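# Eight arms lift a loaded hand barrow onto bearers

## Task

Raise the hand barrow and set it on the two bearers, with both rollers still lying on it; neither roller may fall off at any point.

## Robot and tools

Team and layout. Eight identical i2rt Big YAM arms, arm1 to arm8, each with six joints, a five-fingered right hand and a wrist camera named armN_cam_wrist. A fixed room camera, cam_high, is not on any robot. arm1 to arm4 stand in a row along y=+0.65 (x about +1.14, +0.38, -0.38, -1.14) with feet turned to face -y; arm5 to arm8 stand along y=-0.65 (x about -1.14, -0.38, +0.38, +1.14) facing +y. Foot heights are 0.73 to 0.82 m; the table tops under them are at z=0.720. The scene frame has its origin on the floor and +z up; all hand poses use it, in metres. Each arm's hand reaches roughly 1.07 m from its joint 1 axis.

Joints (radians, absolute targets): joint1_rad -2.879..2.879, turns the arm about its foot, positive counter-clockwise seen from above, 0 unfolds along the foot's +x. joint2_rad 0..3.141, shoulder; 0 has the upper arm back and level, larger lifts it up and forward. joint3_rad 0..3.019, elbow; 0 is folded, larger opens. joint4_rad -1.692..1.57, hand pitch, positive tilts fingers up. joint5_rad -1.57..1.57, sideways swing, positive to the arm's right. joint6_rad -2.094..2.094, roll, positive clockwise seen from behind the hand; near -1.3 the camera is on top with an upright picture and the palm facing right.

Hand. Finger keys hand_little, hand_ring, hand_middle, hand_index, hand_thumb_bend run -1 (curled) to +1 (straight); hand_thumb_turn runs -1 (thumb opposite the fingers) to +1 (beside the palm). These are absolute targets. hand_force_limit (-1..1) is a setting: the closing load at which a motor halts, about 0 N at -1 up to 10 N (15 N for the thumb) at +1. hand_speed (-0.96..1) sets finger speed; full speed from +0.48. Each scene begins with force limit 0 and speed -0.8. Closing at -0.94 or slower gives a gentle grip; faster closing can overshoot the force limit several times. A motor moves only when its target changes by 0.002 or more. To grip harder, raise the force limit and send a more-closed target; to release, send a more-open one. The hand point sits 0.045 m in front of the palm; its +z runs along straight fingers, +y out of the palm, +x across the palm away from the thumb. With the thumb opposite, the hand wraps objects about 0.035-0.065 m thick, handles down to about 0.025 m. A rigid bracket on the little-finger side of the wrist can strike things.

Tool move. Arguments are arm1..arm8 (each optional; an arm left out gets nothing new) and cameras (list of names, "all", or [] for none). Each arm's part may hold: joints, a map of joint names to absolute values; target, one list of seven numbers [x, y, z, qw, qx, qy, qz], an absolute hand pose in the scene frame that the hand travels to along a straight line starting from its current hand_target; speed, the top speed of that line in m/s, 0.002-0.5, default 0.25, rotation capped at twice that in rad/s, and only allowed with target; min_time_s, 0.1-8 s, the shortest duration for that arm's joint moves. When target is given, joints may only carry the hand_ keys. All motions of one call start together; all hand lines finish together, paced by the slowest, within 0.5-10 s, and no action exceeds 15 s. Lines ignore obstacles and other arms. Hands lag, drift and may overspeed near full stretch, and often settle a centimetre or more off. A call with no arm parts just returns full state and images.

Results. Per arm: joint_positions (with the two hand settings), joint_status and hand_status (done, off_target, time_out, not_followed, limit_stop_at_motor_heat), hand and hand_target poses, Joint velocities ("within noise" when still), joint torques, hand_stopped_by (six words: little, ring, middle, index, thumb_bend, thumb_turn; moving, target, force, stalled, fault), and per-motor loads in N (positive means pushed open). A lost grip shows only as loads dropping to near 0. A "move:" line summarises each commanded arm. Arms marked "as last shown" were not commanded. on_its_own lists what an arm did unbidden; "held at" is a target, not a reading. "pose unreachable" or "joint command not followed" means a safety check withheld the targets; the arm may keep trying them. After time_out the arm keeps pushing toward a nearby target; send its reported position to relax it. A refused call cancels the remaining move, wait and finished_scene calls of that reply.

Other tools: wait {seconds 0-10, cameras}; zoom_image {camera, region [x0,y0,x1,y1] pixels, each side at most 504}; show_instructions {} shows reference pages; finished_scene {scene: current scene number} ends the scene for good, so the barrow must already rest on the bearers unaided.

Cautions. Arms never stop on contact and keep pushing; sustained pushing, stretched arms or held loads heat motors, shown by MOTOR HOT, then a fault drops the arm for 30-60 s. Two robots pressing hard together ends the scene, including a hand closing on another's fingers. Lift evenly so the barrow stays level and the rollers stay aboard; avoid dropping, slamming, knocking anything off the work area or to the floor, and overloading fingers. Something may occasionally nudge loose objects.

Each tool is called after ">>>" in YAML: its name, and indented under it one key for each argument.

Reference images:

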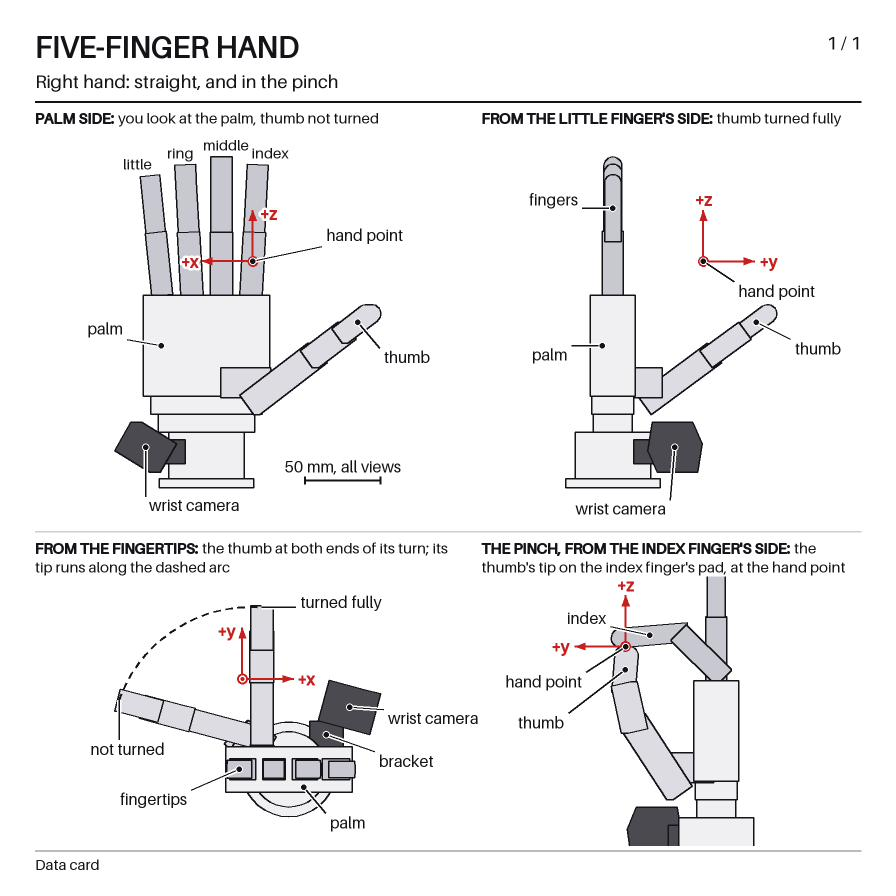

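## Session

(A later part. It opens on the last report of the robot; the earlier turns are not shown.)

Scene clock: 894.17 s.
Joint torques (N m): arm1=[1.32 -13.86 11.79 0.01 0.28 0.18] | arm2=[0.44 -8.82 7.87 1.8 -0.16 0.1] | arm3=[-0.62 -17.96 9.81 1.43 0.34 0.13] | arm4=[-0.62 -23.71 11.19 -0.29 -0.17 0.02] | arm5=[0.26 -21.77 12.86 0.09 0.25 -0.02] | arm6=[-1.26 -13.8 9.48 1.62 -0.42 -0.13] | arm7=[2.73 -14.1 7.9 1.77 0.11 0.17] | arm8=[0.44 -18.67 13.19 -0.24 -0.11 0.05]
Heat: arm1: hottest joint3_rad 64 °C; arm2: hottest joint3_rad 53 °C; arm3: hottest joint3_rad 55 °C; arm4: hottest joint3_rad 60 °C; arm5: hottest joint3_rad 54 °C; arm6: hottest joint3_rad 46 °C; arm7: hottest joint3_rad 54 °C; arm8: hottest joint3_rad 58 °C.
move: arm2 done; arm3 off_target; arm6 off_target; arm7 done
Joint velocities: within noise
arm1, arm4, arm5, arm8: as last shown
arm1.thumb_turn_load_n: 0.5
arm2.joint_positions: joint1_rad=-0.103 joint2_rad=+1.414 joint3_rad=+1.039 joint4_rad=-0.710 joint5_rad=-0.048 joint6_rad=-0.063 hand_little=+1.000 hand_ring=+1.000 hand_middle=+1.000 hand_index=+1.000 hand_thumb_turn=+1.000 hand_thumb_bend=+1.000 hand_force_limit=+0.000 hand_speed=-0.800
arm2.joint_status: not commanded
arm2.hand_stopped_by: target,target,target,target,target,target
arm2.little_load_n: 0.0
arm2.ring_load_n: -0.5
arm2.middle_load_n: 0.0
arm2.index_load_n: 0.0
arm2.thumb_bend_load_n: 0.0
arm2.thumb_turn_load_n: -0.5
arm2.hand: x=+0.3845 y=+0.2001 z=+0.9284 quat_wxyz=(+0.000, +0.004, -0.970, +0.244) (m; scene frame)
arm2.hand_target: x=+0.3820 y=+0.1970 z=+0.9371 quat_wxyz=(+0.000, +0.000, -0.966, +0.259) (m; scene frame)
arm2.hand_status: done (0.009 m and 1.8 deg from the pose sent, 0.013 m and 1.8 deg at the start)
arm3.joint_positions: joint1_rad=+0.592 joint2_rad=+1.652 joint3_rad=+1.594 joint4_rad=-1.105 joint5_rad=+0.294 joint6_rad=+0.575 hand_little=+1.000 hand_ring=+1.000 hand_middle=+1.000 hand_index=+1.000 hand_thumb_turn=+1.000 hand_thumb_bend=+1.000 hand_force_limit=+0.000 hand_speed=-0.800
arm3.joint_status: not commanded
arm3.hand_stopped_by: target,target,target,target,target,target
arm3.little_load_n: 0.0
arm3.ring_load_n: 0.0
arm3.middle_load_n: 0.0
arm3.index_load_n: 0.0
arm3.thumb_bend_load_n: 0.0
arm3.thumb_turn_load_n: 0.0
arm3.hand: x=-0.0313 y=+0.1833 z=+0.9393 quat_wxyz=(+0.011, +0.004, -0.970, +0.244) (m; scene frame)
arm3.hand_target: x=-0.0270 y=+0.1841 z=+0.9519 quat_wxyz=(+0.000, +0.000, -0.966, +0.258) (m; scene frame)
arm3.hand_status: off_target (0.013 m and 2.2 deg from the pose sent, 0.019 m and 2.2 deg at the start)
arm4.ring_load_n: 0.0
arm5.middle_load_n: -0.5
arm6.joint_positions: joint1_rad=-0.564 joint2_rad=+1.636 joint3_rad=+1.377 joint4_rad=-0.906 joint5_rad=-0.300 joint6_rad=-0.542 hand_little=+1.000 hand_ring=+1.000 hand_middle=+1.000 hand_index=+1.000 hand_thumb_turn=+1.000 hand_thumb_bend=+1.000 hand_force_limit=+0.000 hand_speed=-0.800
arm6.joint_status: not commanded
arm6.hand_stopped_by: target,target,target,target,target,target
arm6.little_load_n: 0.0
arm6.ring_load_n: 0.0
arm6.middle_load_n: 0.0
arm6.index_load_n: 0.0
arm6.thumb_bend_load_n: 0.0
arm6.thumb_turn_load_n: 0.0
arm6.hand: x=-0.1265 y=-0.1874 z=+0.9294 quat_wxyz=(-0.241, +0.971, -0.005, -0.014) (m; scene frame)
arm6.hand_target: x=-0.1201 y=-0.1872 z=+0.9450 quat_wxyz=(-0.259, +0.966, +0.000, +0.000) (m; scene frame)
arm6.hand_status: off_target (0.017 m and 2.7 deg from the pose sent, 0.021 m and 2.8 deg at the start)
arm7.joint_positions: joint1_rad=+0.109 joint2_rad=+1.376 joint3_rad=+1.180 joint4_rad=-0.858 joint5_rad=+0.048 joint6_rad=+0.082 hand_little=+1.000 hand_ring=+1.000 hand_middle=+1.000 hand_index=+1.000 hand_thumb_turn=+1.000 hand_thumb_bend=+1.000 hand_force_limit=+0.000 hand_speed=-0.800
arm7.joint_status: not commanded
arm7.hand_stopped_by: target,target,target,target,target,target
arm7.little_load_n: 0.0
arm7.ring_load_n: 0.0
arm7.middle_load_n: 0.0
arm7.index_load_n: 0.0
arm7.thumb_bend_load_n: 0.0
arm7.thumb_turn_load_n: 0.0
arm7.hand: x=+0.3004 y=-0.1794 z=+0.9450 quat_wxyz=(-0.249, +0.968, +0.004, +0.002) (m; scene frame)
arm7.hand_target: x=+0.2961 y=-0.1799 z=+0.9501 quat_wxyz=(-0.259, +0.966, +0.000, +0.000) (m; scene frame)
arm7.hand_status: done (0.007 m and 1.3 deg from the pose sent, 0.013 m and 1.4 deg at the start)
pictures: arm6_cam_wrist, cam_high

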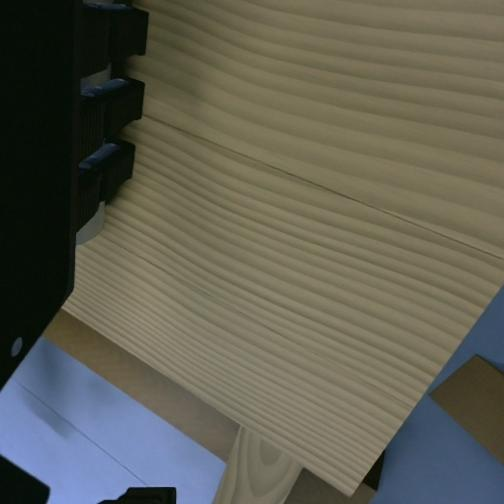

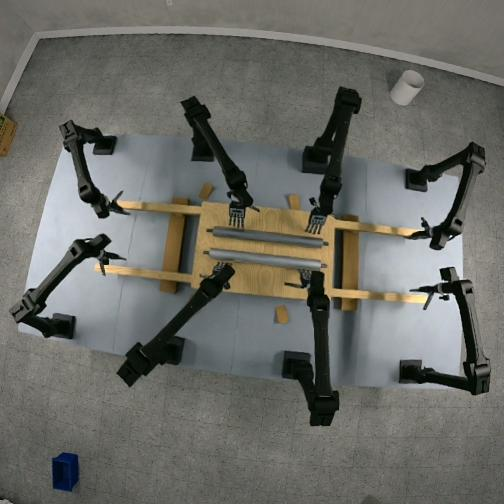

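>>> zoom_image:
  camera: "cam_high"
  region: [195, 200, 345, 300]

>>> wait:
  seconds: 0.5
  cameras: ["cam_high"]

>>> zoom_image:
  camera: "cam_high"
  region: [195, 200, 345, 300]

Scaled by 3.360 from the camera's 504x504 image, which has a finer 720x720 frame.

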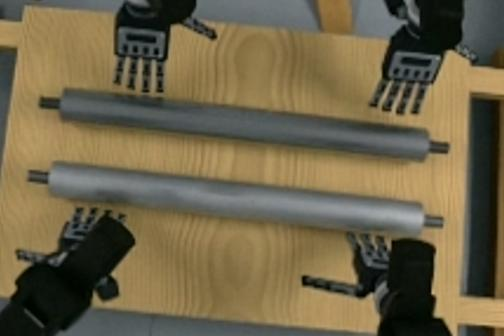

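Scene clock: 915.67 s.
Joint torques (N m): arm1=[1.38 -13.68 11.75 -0.08 0.27 0.19] | arm2=[0.5 -8.64 7.91 1.77 -0.17 0.11] | arm3=[-0.79 -18.14 9.8 1.42 0.35 0.13] | arm4=[-0.56 -23.18 11.28 -0.32 -0.19 0.02] | arm5=[0.21 -21.6 12.86 0.12 0.24 -0.04] | arm6=[-1.26 -13.8 9.42 1.62 -0.42 -0.14] | arm7=[2.49 -13.8 7.99 1.78 0.11 0.18] | arm8=[0.5 -18.67 13.19 -0.23 -0.1 0.05]
Heat: arm1: hottest joint3_rad 64 °C; arm2: hottest joint3_rad 53 °C; arm3: hottest joint3_rad 54 °C; arm4: hottest joint3_rad 60 °C; arm5: hottest joint3_rad 54 °C; arm6: hottest joint3_rad 44 °C; arm7: hottest joint3_rad 53 °C; arm8: hottest joint3_rad 59 °C.
Joint velocities: within noise
arm1.joint_positions: joint1_rad=-0.351 joint2_rad=+1.722 joint3_rad=+1.632 joint4_rad=-1.518 joint5_rad=-0.003 joint6_rad=-0.348 hand_little=+1.000 hand_ring=+1.000 hand_middle=+1.000 hand_index=+1.000 hand_thumb_turn=-1.000 hand_thumb_bend=+1.000 hand_force_limit=+0.600 hand_speed=-0.200
arm1.joint_status: not commanded
arm1.hand_stopped_by: target,target,target,target,target,target
arm1.little_load_n: 0.0
arm1.ring_load_n: 0.0
arm1.middle_load_n: 0.0
arm1.index_load_n: 0.0
arm1.thumb_bend_load_n: 0.0
arm1.thumb_turn_load_n: 0.0
arm1.hand: x=+0.9951 y=+0.2232 z=+0.9440 quat_wxyz=(-0.009, +0.001, -1.000, -0.019) (m; scene frame)
arm1.hand_target: x=+0.9972 y=+0.2107 z=+0.9600 quat_wxyz=(+0.000, +0.000, -1.000, +0.000) (m; scene frame)
arm1.hand_status: not commanded
arm2.joint_positions: joint1_rad=-0.103 joint2_rad=+1.414 joint3_rad=+1.039 joint4_rad=-0.710 joint5_rad=-0.048 joint6_rad=-0.063 hand_little=+1.000 hand_ring=+1.000 hand_middle=+1.000 hand_index=+1.000 hand_thumb_turn=+1.000 hand_thumb_bend=+1.000 hand_force_limit=+0.000 hand_speed=-0.800
arm2.joint_status: not commanded
arm2.hand_stopped_by: target,target,target,target,target,target
arm2.little_load_n: 0.0
arm2.ring_load_n: 0.0
arm2.middle_load_n: 0.0
arm2.index_load_n: 0.0
arm2.thumb_bend_load_n: 0.0
arm2.thumb_turn_load_n: 0.0
arm2.hand: x=+0.3845 y=+0.2001 z=+0.9284 quat_wxyz=(+0.000, +0.004, -0.970, +0.244) (m; scene frame)
arm2.hand_target: x=+0.3820 y=+0.1970 z=+0.9371 quat_wxyz=(+0.000, +0.000, -0.966, +0.259) (m; scene frame)
arm2.hand_status: done (0.009 m and 1.8 deg from the pose sent, 0.013 m and 1.8 deg at the start)
arm3.joint_positions: joint1_rad=+0.592 joint2_rad=+1.652 joint3_rad=+1.593 joint4_rad=-1.105 joint5_rad=+0.294 joint6_rad=+0.575 hand_little=+1.000 hand_ring=+1.000 hand_middle=+1.000 hand_index=+1.000 hand_thumb_turn=+1.000 hand_thumb_bend=+1.000 hand_force_limit=+0.000 hand_speed=-0.800
arm3.joint_status: not commanded
arm3.hand_stopped_by: target,target,target,target,target,target
arm3.little_load_n: 0.0
arm3.ring_load_n: 0.0
arm3.middle_load_n: 0.0
arm3.index_load_n: 0.0
arm3.thumb_bend_load_n: 0.0
arm3.thumb_turn_load_n: 0.0
arm3.hand: x=-0.0313 y=+0.1836 z=+0.9390 quat_wxyz=(+0.011, +0.005, -0.970, +0.244) (m; scene frame)
arm3.hand_target: x=-0.0271 y=+0.1841 z=+0.9519 quat_wxyz=(+0.000, +0.000, -0.966, +0.259) (m; scene frame)
arm3.hand_status: off_target (0.014 m and 2.2 deg from the pose sent, 0.019 m and 2.2 deg at the start)
arm4.joint_positions: joint1_rad=+0.571 joint2_rad=+2.126 joint3_rad=+2.249 joint4_rad=-1.668 joint5_rad=-0.015 joint6_rad=+0.596 hand_little=+1.000 hand_ring=+1.000 hand_middle=+1.000 hand_index=+1.000 hand_thumb_turn=-1.000 hand_thumb_bend=+1.000 hand_force_limit=+0.600 hand_speed=-0.200
arm4.joint_status: not commanded
arm4.hand_stopped_by: target,target,target,target,target,target
arm4.little_load_n: 0.0
arm4.ring_load_n: 0.0
arm4.middle_load_n: 0.0
arm4.index_load_n: 0.0
arm4.thumb_bend_load_n: 0.0
arm4.thumb_turn_load_n: 0.0
arm4.hand: x=-0.7288 y=+0.1586 z=+0.9353 quat_wxyz=(-0.007, +0.000, -1.000, +0.007) (m; scene frame)
arm4.hand_target: x=-0.7279 y=+0.1513 z=+0.9642 quat_wxyz=(-0.024, -0.004, -0.999, +0.029) (m; scene frame)
arm4.hand_status: not commanded
arm5.joint_positions: joint1_rad=-0.767 joint2_rad=+2.082 joint3_rad=+2.231 joint4_rad=-1.701 joint5_rad=+0.014 joint6_rad=-0.724 hand_little=+1.000 hand_ring=+1.000 hand_middle=+1.000 hand_index=+1.000 hand_thumb_turn=-1.000 hand_thumb_bend=+1.000 hand_force_limit=+0.600 hand_speed=-0.200
arm5.joint_status: not commanded
arm5.hand_stopped_by: target,target,target,target,target,target
arm5.little_load_n: 0.0
arm5.ring_load_n: 0.0
arm5.middle_load_n: 0.0
arm5.index_load_n: 0.0
arm5.thumb_bend_load_n: 0.0
arm5.thumb_turn_load_n: 0.0
arm5.hand: x=-0.7369 y=-0.2235 z=+0.9636 quat_wxyz=(-0.007, +1.000, +0.003, +0.006) (m; scene frame)
arm5.hand_target: x=-0.7280 y=-0.2211 z=+0.9843 quat_wxyz=(-0.025, +0.999, +0.001, +0.023) (m; scene frame)
arm5.hand_status: not commanded
arm6.joint_positions: joint1_rad=-0.564 joint2_rad=+1.636 joint3_rad=+1.377 joint4_rad=-0.906 joint5_rad=-0.300 joint6_rad=-0.542 hand_little=+1.000 hand_ring=+1.000 hand_middle=+1.000 hand_index=+1.000 hand_thumb_turn=+1.000 hand_thumb_bend=+1.000 hand_force_limit=+0.000 hand_speed=-0.800
arm6.joint_status: not commanded
arm6.hand_stopped_by: target,target,target,target,target,target
arm6.little_load_n: 0.0
arm6.ring_load_n: 0.0
arm6.middle_load_n: 0.0
arm6.index_load_n: 0.0
arm6.thumb_bend_load_n: 0.0
arm6.thumb_turn_load_n: 0.0
arm6.hand: x=-0.1265 y=-0.1874 z=+0.9294 quat_wxyz=(-0.241, +0.971, -0.005, -0.014) (m; scene frame)
arm6.hand_target: x=-0.1200 y=-0.1871 z=+0.9450 quat_wxyz=(-0.259, +0.966, +0.000, +0.000) (m; scene frame)
arm6.hand_status: off_target (0.017 m and 2.7 deg from the pose sent, 0.021 m and 2.8 deg at the start)
arm7.joint_positions: joint1_rad=+0.109 joint2_rad=+1.376 joint3_rad=+1.179 joint4_rad=-0.858 joint5_rad=+0.048 joint6_rad=+0.082 hand_little=+1.000 hand_ring=+1.000 hand_middle=+1.000 hand_index=+1.000 hand_thumb_turn=+1.000 hand_thumb_bend=+1.000 hand_force_limit=+0.000 hand_speed=-0.800
arm7.joint_status: not commanded
arm7.hand_stopped_by: target,target,target,target,target,target
arm7.little_load_n: 0.0
arm7.ring_load_n: 0.0
arm7.middle_load_n: 0.0
arm7.index_load_n: 0.0
arm7.thumb_bend_load_n: 0.0
arm7.thumb_turn_load_n: -0.5
arm7.hand: x=+0.3004 y=-0.1798 z=+0.9446 quat_wxyz=(-0.249, +0.969, +0.004, +0.003) (m; scene frame)
arm7.hand_target: x=+0.2961 y=-0.1800 z=+0.9500 quat_wxyz=(-0.259, +0.966, +0.000, +0.000) (m; scene frame)
arm7.hand_status: done (0.007 m and 1.3 deg from the pose sent, 0.013 m and 1.4 deg at the start)
arm8.joint_positions: joint1_rad=+0.163 joint2_rad=+1.781 joint3_rad=+1.752 joint4_rad=-1.598 joint5_rad=+0.005 joint6_rad=+0.215 hand_little=+1.000 hand_ring=+1.000 hand_middle=+1.000 hand_index=+1.000 hand_thumb_turn=-1.000 hand_thumb_bend=+1.000 hand_force_limit=+0.600 hand_speed=-0.200
arm8.joint_status: not commanded
arm8.hand_stopped_by: target,target,target,target,target,target
arm8.little_load_n: 0.0
arm8.ring_load_n: 0.0
arm8.middle_load_n: 0.0
arm8.index_load_n: 0.0
arm8.thumb_bend_load_n: -0.5
arm8.thumb_turn_load_n: 0.0
arm8.hand: x=+0.9984 y=-0.1803 z=+0.9407 quat_wxyz=(+0.028, +1.000, -0.001, +0.007) (m; scene frame)
arm8.hand_target: x=+0.9972 y=-0.1711 z=+0.9649 quat_wxyz=(+0.000, +1.000, +0.000, +0.000) (m; scene frame)
arm8.hand_status: not commanded
wait: 0.50 s; at rest from the start
pictures: cam_high

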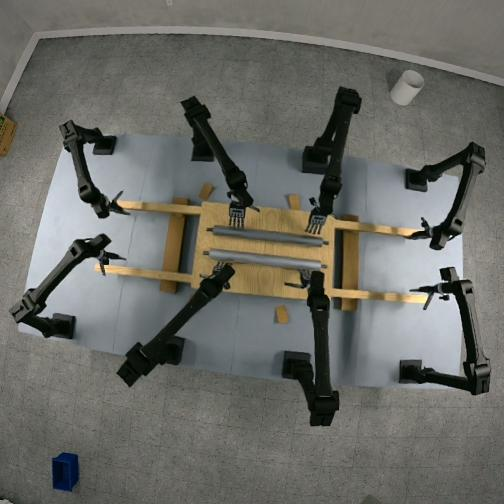

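Scaled by 3.360 from the camera's 504x504 image, which has a finer 720x720 frame.

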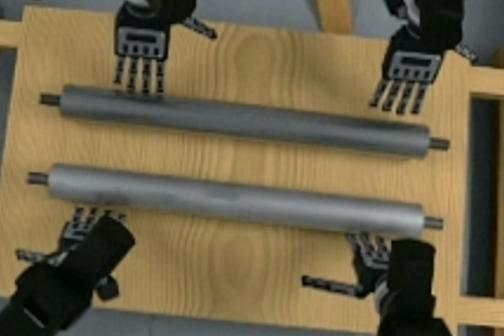

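>>> move:
  arm2: {"target": [0.382, 0.217, 0.945, 0, 0, 0.9659, -0.2588], "speed": 0.05}
  arm3: {"target": [-0.027, 0.204, 0.952, 0, 0, 0.9659, -0.2588], "speed": 0.05}
  arm6: {"target": [-0.120, -0.207, 0.945, -0.2588, 0.9659, 0, 0], "speed": 0.05}
  arm7: {"target": [0.296, -0.200, 0.950, -0.2588, 0.9659, 0, 0], "speed": 0.05}
  cameras: ["cam_high"]

>>> zoom_image:
  camera: "cam_high"
  region: [195, 200, 345, 300]

>>> wait:
  seconds: 5
  cameras: ["cam_high"]

>>> zoom_image:
  camera: "cam_high"
  region: [195, 200, 345, 300]

Scene clock: 944.77 s.
Joint torques (N m): arm1=[1.67 -13.74 11.33 -0.24 0.22 0.14] | arm2=[0.09 -7.77 8.05 0.95 -0.15 0.06] | arm3=[-0.67 -17.32 9.7 1.35 0.35 0.17] | arm4=[-0.56 -23.3 11.37 -0.32 -0.18 0.04] | arm5=[0.26 -21.77 12.86 0.12 0.25 -0.02] | arm6=[-1.2 -13.1 9.43 1.61 -0.43 -0.14] | arm7=[2.73 -13.1 7.95 1.77 0.11 0.16] | arm8=[0.44 -18.67 13.19 -0.23 -0.11 0.05]
Heat: arm1: hottest joint3_rad 65 °C; arm2: hottest joint3_rad 53 °C; arm3: hottest joint3_rad 53 °C; arm4: hottest joint3_rad 60 °C; arm5: hottest joint3_rad 54 °C; arm6: hottest joint3_rad 42 °C; arm7: hottest joint3_rad 52 °C; arm8: hottest joint3_rad 59 °C.
move: arm2 done; arm3 off_target; arm6 off_target; arm7 done
Joint velocities: within noise
arm1, arm4, arm5, arm8: as last shown
arm1.ring_load_n: -0.5
arm2.joint_positions: joint1_rad=-0.103 joint2_rad=+1.351 joint3_rad=+1.003 joint4_rad=-0.714 joint5_rad=-0.050 joint6_rad=-0.063 hand_little=+1.000 hand_ring=+1.000 hand_middle=+1.000 hand_index=+1.000 hand_thumb_turn=+1.000 hand_thumb_bend=+1.000 hand_force_limit=+0.000 hand_speed=-0.800
arm2.joint_status: not commanded
arm2.hand_stopped_by: target,target,target,target,target,target
arm2.little_load_n: 0.0
arm2.ring_load_n: 0.0
arm2.middle_load_n: 0.0
arm2.index_load_n: 0.0
arm2.thumb_bend_load_n: 0.0
arm2.thumb_turn_load_n: 0.0
arm2.hand: x=+0.3860 y=+0.2149 z=+0.9390 quat_wxyz=(+0.000, +0.005, -0.967, +0.255) (m; scene frame)
arm2.hand_target: x=+0.3820 y=+0.2169 z=+0.9450 quat_wxyz=(+0.000, +0.000, -0.966, +0.259) (m; scene frame)
arm2.hand_status: done (0.008 m and 0.7 deg from the pose sent, 0.024 m and 1.8 deg at the start)
arm3.joint_positions: joint1_rad=+0.616 joint2_rad=+1.610 joint3_rad=+1.545 joint4_rad=-1.103 joint5_rad=+0.304 joint6_rad=+0.597 hand_little=+1.000 hand_ring=+1.000 hand_middle=+1.000 hand_index=+1.000 hand_thumb_turn=+1.000 hand_thumb_bend=+1.000 hand_force_limit=+0.000 hand_speed=-0.800
arm3.joint_status: not commanded
arm3.hand_stopped_by: target,target,target,target,target,target
arm3.little_load_n: 0.0
arm3.ring_load_n: 0.0
arm3.middle_load_n: 0.0
arm3.index_load_n: 0.0
arm3.thumb_bend_load_n: 0.0
arm3.thumb_turn_load_n: 0.0
arm3.hand: x=-0.0307 y=+0.2036 z=+0.9408 quat_wxyz=(+0.010, +0.005, -0.969, +0.245) (m; scene frame)
arm3.hand_target: x=-0.0271 y=+0.2040 z=+0.9521 quat_wxyz=(+0.000, +0.000, -0.966, +0.259) (m; scene frame)
arm3.hand_status: off_target (0.012 m and 2.1 deg from the pose sent, 0.025 m and 2.2 deg at the start)
arm6.joint_positions: joint1_rad=-0.588 joint2_rad=+1.595 joint3_rad=+1.329 joint4_rad=-0.905 joint5_rad=-0.311 joint6_rad=-0.564 hand_little=+1.000 hand_ring=+1.000 hand_middle=+1.000 hand_index=+1.000 hand_thumb_turn=+1.000 hand_thumb_bend=+1.000 hand_force_limit=+0.000 hand_speed=-0.800
arm6.joint_status: not commanded
arm6.hand_stopped_by: target,target,target,target,target,target
arm6.little_load_n: 0.0
arm6.ring_load_n: 0.0
arm6.middle_load_n: 0.0
arm6.index_load_n: 0.0
arm6.thumb_bend_load_n: 0.0
arm6.thumb_turn_load_n: 0.0
arm6.hand: x=-0.1261 y=-0.2074 z=+0.9307 quat_wxyz=(-0.242, +0.970, -0.005, -0.013) (m; scene frame)
arm6.hand_target: x=-0.1201 y=-0.2072 z=+0.9450 quat_wxyz=(-0.259, +0.966, +0.000, +0.000) (m; scene frame)
arm6.hand_status: off_target (0.016 m and 2.6 deg from the pose sent, 0.026 m and 2.7 deg at the start)
arm7.joint_positions: joint1_rad=+0.115 joint2_rad=+1.322 joint3_rad=+1.130 joint4_rad=-0.858 joint5_rad=+0.050 joint6_rad=+0.087 hand_little=+1.000 hand_ring=+1.000 hand_middle=+1.000 hand_index=+1.000 hand_thumb_turn=+1.000 hand_thumb_bend=+1.000 hand_force_limit=+0.000 hand_speed=-0.800
arm7.joint_status: not commanded
arm7.hand_stopped_by: target,target,target,target,target,target
arm7.little_load_n: 0.0
arm7.ring_load_n: 0.0
arm7.middle_load_n: 0.0
arm7.index_load_n: 0.0
arm7.thumb_bend_load_n: 0.0
arm7.thumb_turn_load_n: 0.0
arm7.hand: x=+0.3002 y=-0.1988 z=+0.9461 quat_wxyz=(-0.251, +0.968, +0.004, +0.002) (m; scene frame)
arm7.hand_target: x=+0.2960 y=-0.2000 z=+0.9500 quat_wxyz=(-0.259, +0.966, +0.000, +0.000) (m; scene frame)
arm7.hand_status: done (0.006 m and 1.1 deg from the pose sent, 0.021 m and 1.3 deg at the start)
arm8.thumb_bend_load_n: 0.0
pictures: cam_high

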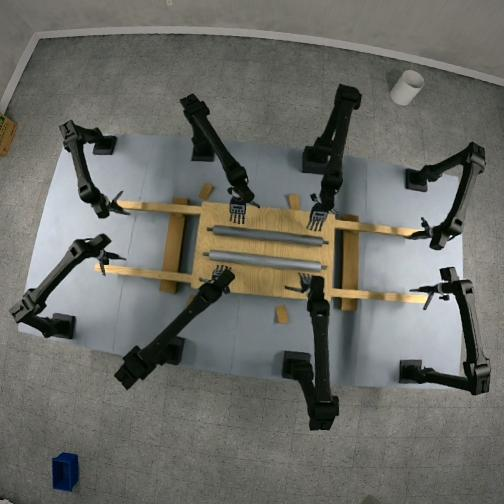

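Scaled by 3.360 from the camera's 504x504 image, which has a finer 720x720 frame.

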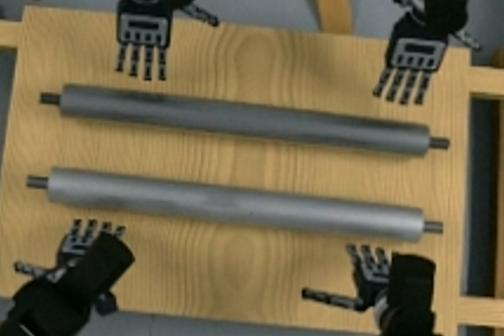

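Scene clock: 949.77 s.
Joint torques (N m): arm1=[1.49 -13.22 11.64 -0.16 0.28 0.19] | arm2=[-0.03 -7.77 8.05 0.91 -0.16 0.07] | arm3=[-0.62 -16.97 9.72 1.33 0.35 0.14] | arm4=[-0.32 -23.71 11.44 -0.32 -0.17 0.04] | arm5=[0.21 -21.77 12.82 0.09 0.25 -0.03] | arm6=[-1.2 -13.1 9.4 1.61 -0.43 -0.14] | arm7=[2.55 -13.1 7.94 1.66 0.11 0.17] | arm8=[0.5 -18.67 13.19 -0.23 -0.11 0.05]
Heat: arm1: hottest joint3_rad 65 °C; arm2: hottest joint3_rad 52 °C; arm3: hottest joint3_rad 53 °C; arm4: hottest joint3_rad 60 °C; arm5: hottest joint3_rad 54 °C; arm6: hottest joint3_rad 43 °C; arm7: hottest joint3_rad 52 °C; arm8: hottest joint3_rad 59 °C.
Joint velocities: within noise
arm1.joint_positions: joint1_rad=-0.351 joint2_rad=+1.722 joint3_rad=+1.632 joint4_rad=-1.518 joint5_rad=-0.003 joint6_rad=-0.348 hand_little=+1.000 hand_ring=+1.000 hand_middle=+1.000 hand_index=+1.000 hand_thumb_turn=-1.000 hand_thumb_bend=+1.000 hand_force_limit=+0.600 hand_speed=-0.200
arm1.joint_status: not commanded
arm1.hand_stopped_by: target,target,target,target,target,target
arm1.little_load_n: 0.0
arm1.ring_load_n: 0.0
arm1.middle_load_n: 0.0
arm1.index_load_n: 0.0
arm1.thumb_bend_load_n: 0.0
arm1.thumb_turn_load_n: 0.0
arm1.hand: x=+0.9951 y=+0.2232 z=+0.9440 quat_wxyz=(-0.009, +0.001, -1.000, -0.019) (m; scene frame)
arm1.hand_target: x=+0.9972 y=+0.2107 z=+0.9600 quat_wxyz=(+0.000, +0.000, -1.000, +0.000) (m; scene frame)
arm1.hand_status: not commanded
arm2.joint_positions: joint1_rad=-0.103 joint2_rad=+1.351 joint3_rad=+1.003 joint4_rad=-0.714 joint5_rad=-0.050 joint6_rad=-0.063 hand_little=+1.000 hand_ring=+1.000 hand_middle=+1.000 hand_index=+1.000 hand_thumb_turn=+1.000 hand_thumb_bend=+1.000 hand_force_limit=+0.000 hand_speed=-0.800
arm2.joint_status: not commanded
arm2.hand_stopped_by: target,target,target,target,target,target
arm2.little_load_n: 0.0
arm2.ring_load_n: 0.0
arm2.middle_load_n: 0.0
arm2.index_load_n: 0.0
arm2.thumb_bend_load_n: 0.0
arm2.thumb_turn_load_n: 0.0
arm2.hand: x=+0.3860 y=+0.2149 z=+0.9390 quat_wxyz=(+0.000, +0.005, -0.967, +0.255) (m; scene frame)
arm2.hand_target: x=+0.3820 y=+0.2169 z=+0.9450 quat_wxyz=(+0.000, +0.000, -0.966, +0.259) (m; scene frame)
arm2.hand_status: done (0.008 m and 0.7 deg from the pose sent, 0.024 m and 1.8 deg at the start)
arm3.joint_positions: joint1_rad=+0.616 joint2_rad=+1.610 joint3_rad=+1.545 joint4_rad=-1.103 joint5_rad=+0.304 joint6_rad=+0.597 hand_little=+1.000 hand_ring=+1.000 hand_middle=+1.000 hand_index=+1.000 hand_thumb_turn=+1.000 hand_thumb_bend=+1.000 hand_force_limit=+0.000 hand_speed=-0.800
arm3.joint_status: not commanded
arm3.hand_stopped_by: target,target,target,target,target,target
arm3.little_load_n: 0.0
arm3.ring_load_n: -0.5
arm3.middle_load_n: 0.0
arm3.index_load_n: 0.0
arm3.thumb_bend_load_n: 0.0
arm3.thumb_turn_load_n: 0.0
arm3.hand: x=-0.0307 y=+0.2037 z=+0.9406 quat_wxyz=(+0.010, +0.005, -0.969, +0.245) (m; scene frame)
arm3.hand_target: x=-0.0272 y=+0.2041 z=+0.9519 quat_wxyz=(+0.000, +0.000, -0.966, +0.259) (m; scene frame)
arm3.hand_status: off_target (0.012 m and 2.1 deg from the pose sent, 0.025 m and 2.2 deg at the start)
arm4.joint_positions: joint1_rad=+0.571 joint2_rad=+2.126 joint3_rad=+2.249 joint4_rad=-1.668 joint5_rad=-0.015 joint6_rad=+0.596 hand_little=+1.000 hand_ring=+1.000 hand_middle=+1.000 hand_index=+1.000 hand_thumb_turn=-1.000 hand_thumb_bend=+1.000 hand_force_limit=+0.600 hand_speed=-0.200
arm4.joint_status: not commanded
arm4.hand_stopped_by: target,target,target,target,target,target
arm4.little_load_n: 0.0
arm4.ring_load_n: 0.0
arm4.middle_load_n: 0.0
arm4.index_load_n: 0.0
arm4.thumb_bend_load_n: 0.0
arm4.thumb_turn_load_n: 0.0
arm4.hand: x=-0.7288 y=+0.1586 z=+0.9353 quat_wxyz=(-0.007, +0.000, -1.000, +0.007) (m; scene frame)
arm4.hand_target: x=-0.7279 y=+0.1513 z=+0.9642 quat_wxyz=(-0.024, -0.004, -0.999, +0.029) (m; scene frame)
arm4.hand_status: not commanded
arm5.joint_positions: joint1_rad=-0.767 joint2_rad=+2.082 joint3_rad=+2.231 joint4_rad=-1.701 joint5_rad=+0.014 joint6_rad=-0.724 hand_little=+1.000 hand_ring=+1.000 hand_middle=+1.000 hand_index=+1.000 hand_thumb_turn=-1.000 hand_thumb_bend=+1.000 hand_force_limit=+0.600 hand_speed=-0.200
arm5.joint_status: not commanded
arm5.hand_stopped_by: target,target,target,target,target,target
arm5.little_load_n: 0.0
arm5.ring_load_n: 0.0
arm5.middle_load_n: 0.0
arm5.index_load_n: 0.0
arm5.thumb_bend_load_n: -0.5
arm5.thumb_turn_load_n: 0.0
arm5.hand: x=-0.7369 y=-0.2235 z=+0.9636 quat_wxyz=(-0.007, +1.000, +0.003, +0.006) (m; scene frame)
arm5.hand_target: x=-0.7280 y=-0.2211 z=+0.9843 quat_wxyz=(-0.025, +0.999, +0.001, +0.023) (m; scene frame)
arm5.hand_status: not commanded
arm6.joint_positions: joint1_rad=-0.588 joint2_rad=+1.595 joint3_rad=+1.329 joint4_rad=-0.905 joint5_rad=-0.311 joint6_rad=-0.565 hand_little=+1.000 hand_ring=+1.000 hand_middle=+1.000 hand_index=+1.000 hand_thumb_turn=+1.000 hand_thumb_bend=+1.000 hand_force_limit=+0.000 hand_speed=-0.800
arm6.joint_status: not commanded
arm6.hand_stopped_by: target,target,target,target,target,target
arm6.little_load_n: 0.0
arm6.ring_load_n: 0.0
arm6.middle_load_n: 0.0
arm6.index_load_n: 0.0
arm6.thumb_bend_load_n: 0.0
arm6.thumb_turn_load_n: 0.0
arm6.hand: x=-0.1261 y=-0.2075 z=+0.9307 quat_wxyz=(-0.242, +0.970, -0.005, -0.013) (m; scene frame)
arm6.hand_target: x=-0.1201 y=-0.2072 z=+0.9450 quat_wxyz=(-0.259, +0.966, +0.000, +0.000) (m; scene frame)
arm6.hand_status: off_target (0.016 m and 2.6 deg from the pose sent, 0.026 m and 2.7 deg at the start)
arm7.joint_positions: joint1_rad=+0.115 joint2_rad=+1.322 joint3_rad=+1.130 joint4_rad=-0.858 joint5_rad=+0.051 joint6_rad=+0.087 hand_little=+1.000 hand_ring=+1.000 hand_middle=+1.000 hand_index=+1.000 hand_thumb_turn=+1.000 hand_thumb_bend=+1.000 hand_force_limit=+0.000 hand_speed=-0.800
arm7.joint_status: not commanded
arm7.hand_stopped_by: target,target,target,target,target,target
arm7.little_load_n: 0.0
arm7.ring_load_n: 0.0
arm7.middle_load_n: 0.0
arm7.index_load_n: 0.0
arm7.thumb_bend_load_n: 0.0
arm7.thumb_turn_load_n: 0.0
arm7.hand: x=+0.3003 y=-0.1988 z=+0.9461 quat_wxyz=(-0.251, +0.968, +0.004, +0.002) (m; scene frame)
arm7.hand_target: x=+0.2961 y=-0.2000 z=+0.9500 quat_wxyz=(-0.259, +0.966, +0.000, +0.000) (m; scene frame)
arm7.hand_status: done (0.006 m and 1.1 deg from the pose sent, 0.021 m and 1.3 deg at the start)
arm8.joint_positions: joint1_rad=+0.163 joint2_rad=+1.781 joint3_rad=+1.752 joint4_rad=-1.598 joint5_rad=+0.005 joint6_rad=+0.215 hand_little=+1.000 hand_ring=+1.000 hand_middle=+1.000 hand_index=+1.000 hand_thumb_turn=-1.000 hand_thumb_bend=+1.000 hand_force_limit=+0.600 hand_speed=-0.200
arm8.joint_status: not commanded
arm8.hand_stopped_by: target,target,target,target,target,target
arm8.little_load_n: 0.0
arm8.ring_load_n: 0.0
arm8.middle_load_n: 0.0
arm8.index_load_n: 0.0
arm8.thumb_bend_load_n: 0.0
arm8.thumb_turn_load_n: 0.0
arm8.hand: x=+0.9984 y=-0.1803 z=+0.9407 quat_wxyz=(+0.028, +1.000, -0.001, +0.007) (m; scene frame)
arm8.hand_target: x=+0.9972 y=-0.1711 z=+0.9649 quat_wxyz=(+0.000, +1.000, +0.000, +0.000) (m; scene frame)
arm8.hand_status: not commanded
wait: 5.00 s; at rest by 0.27 s
pictures: cam_high

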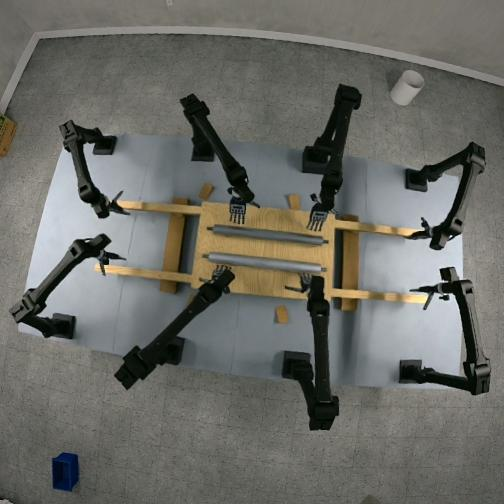

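Scaled by 3.360 from the camera's 504x504 image, which has a finer 720x720 frame.

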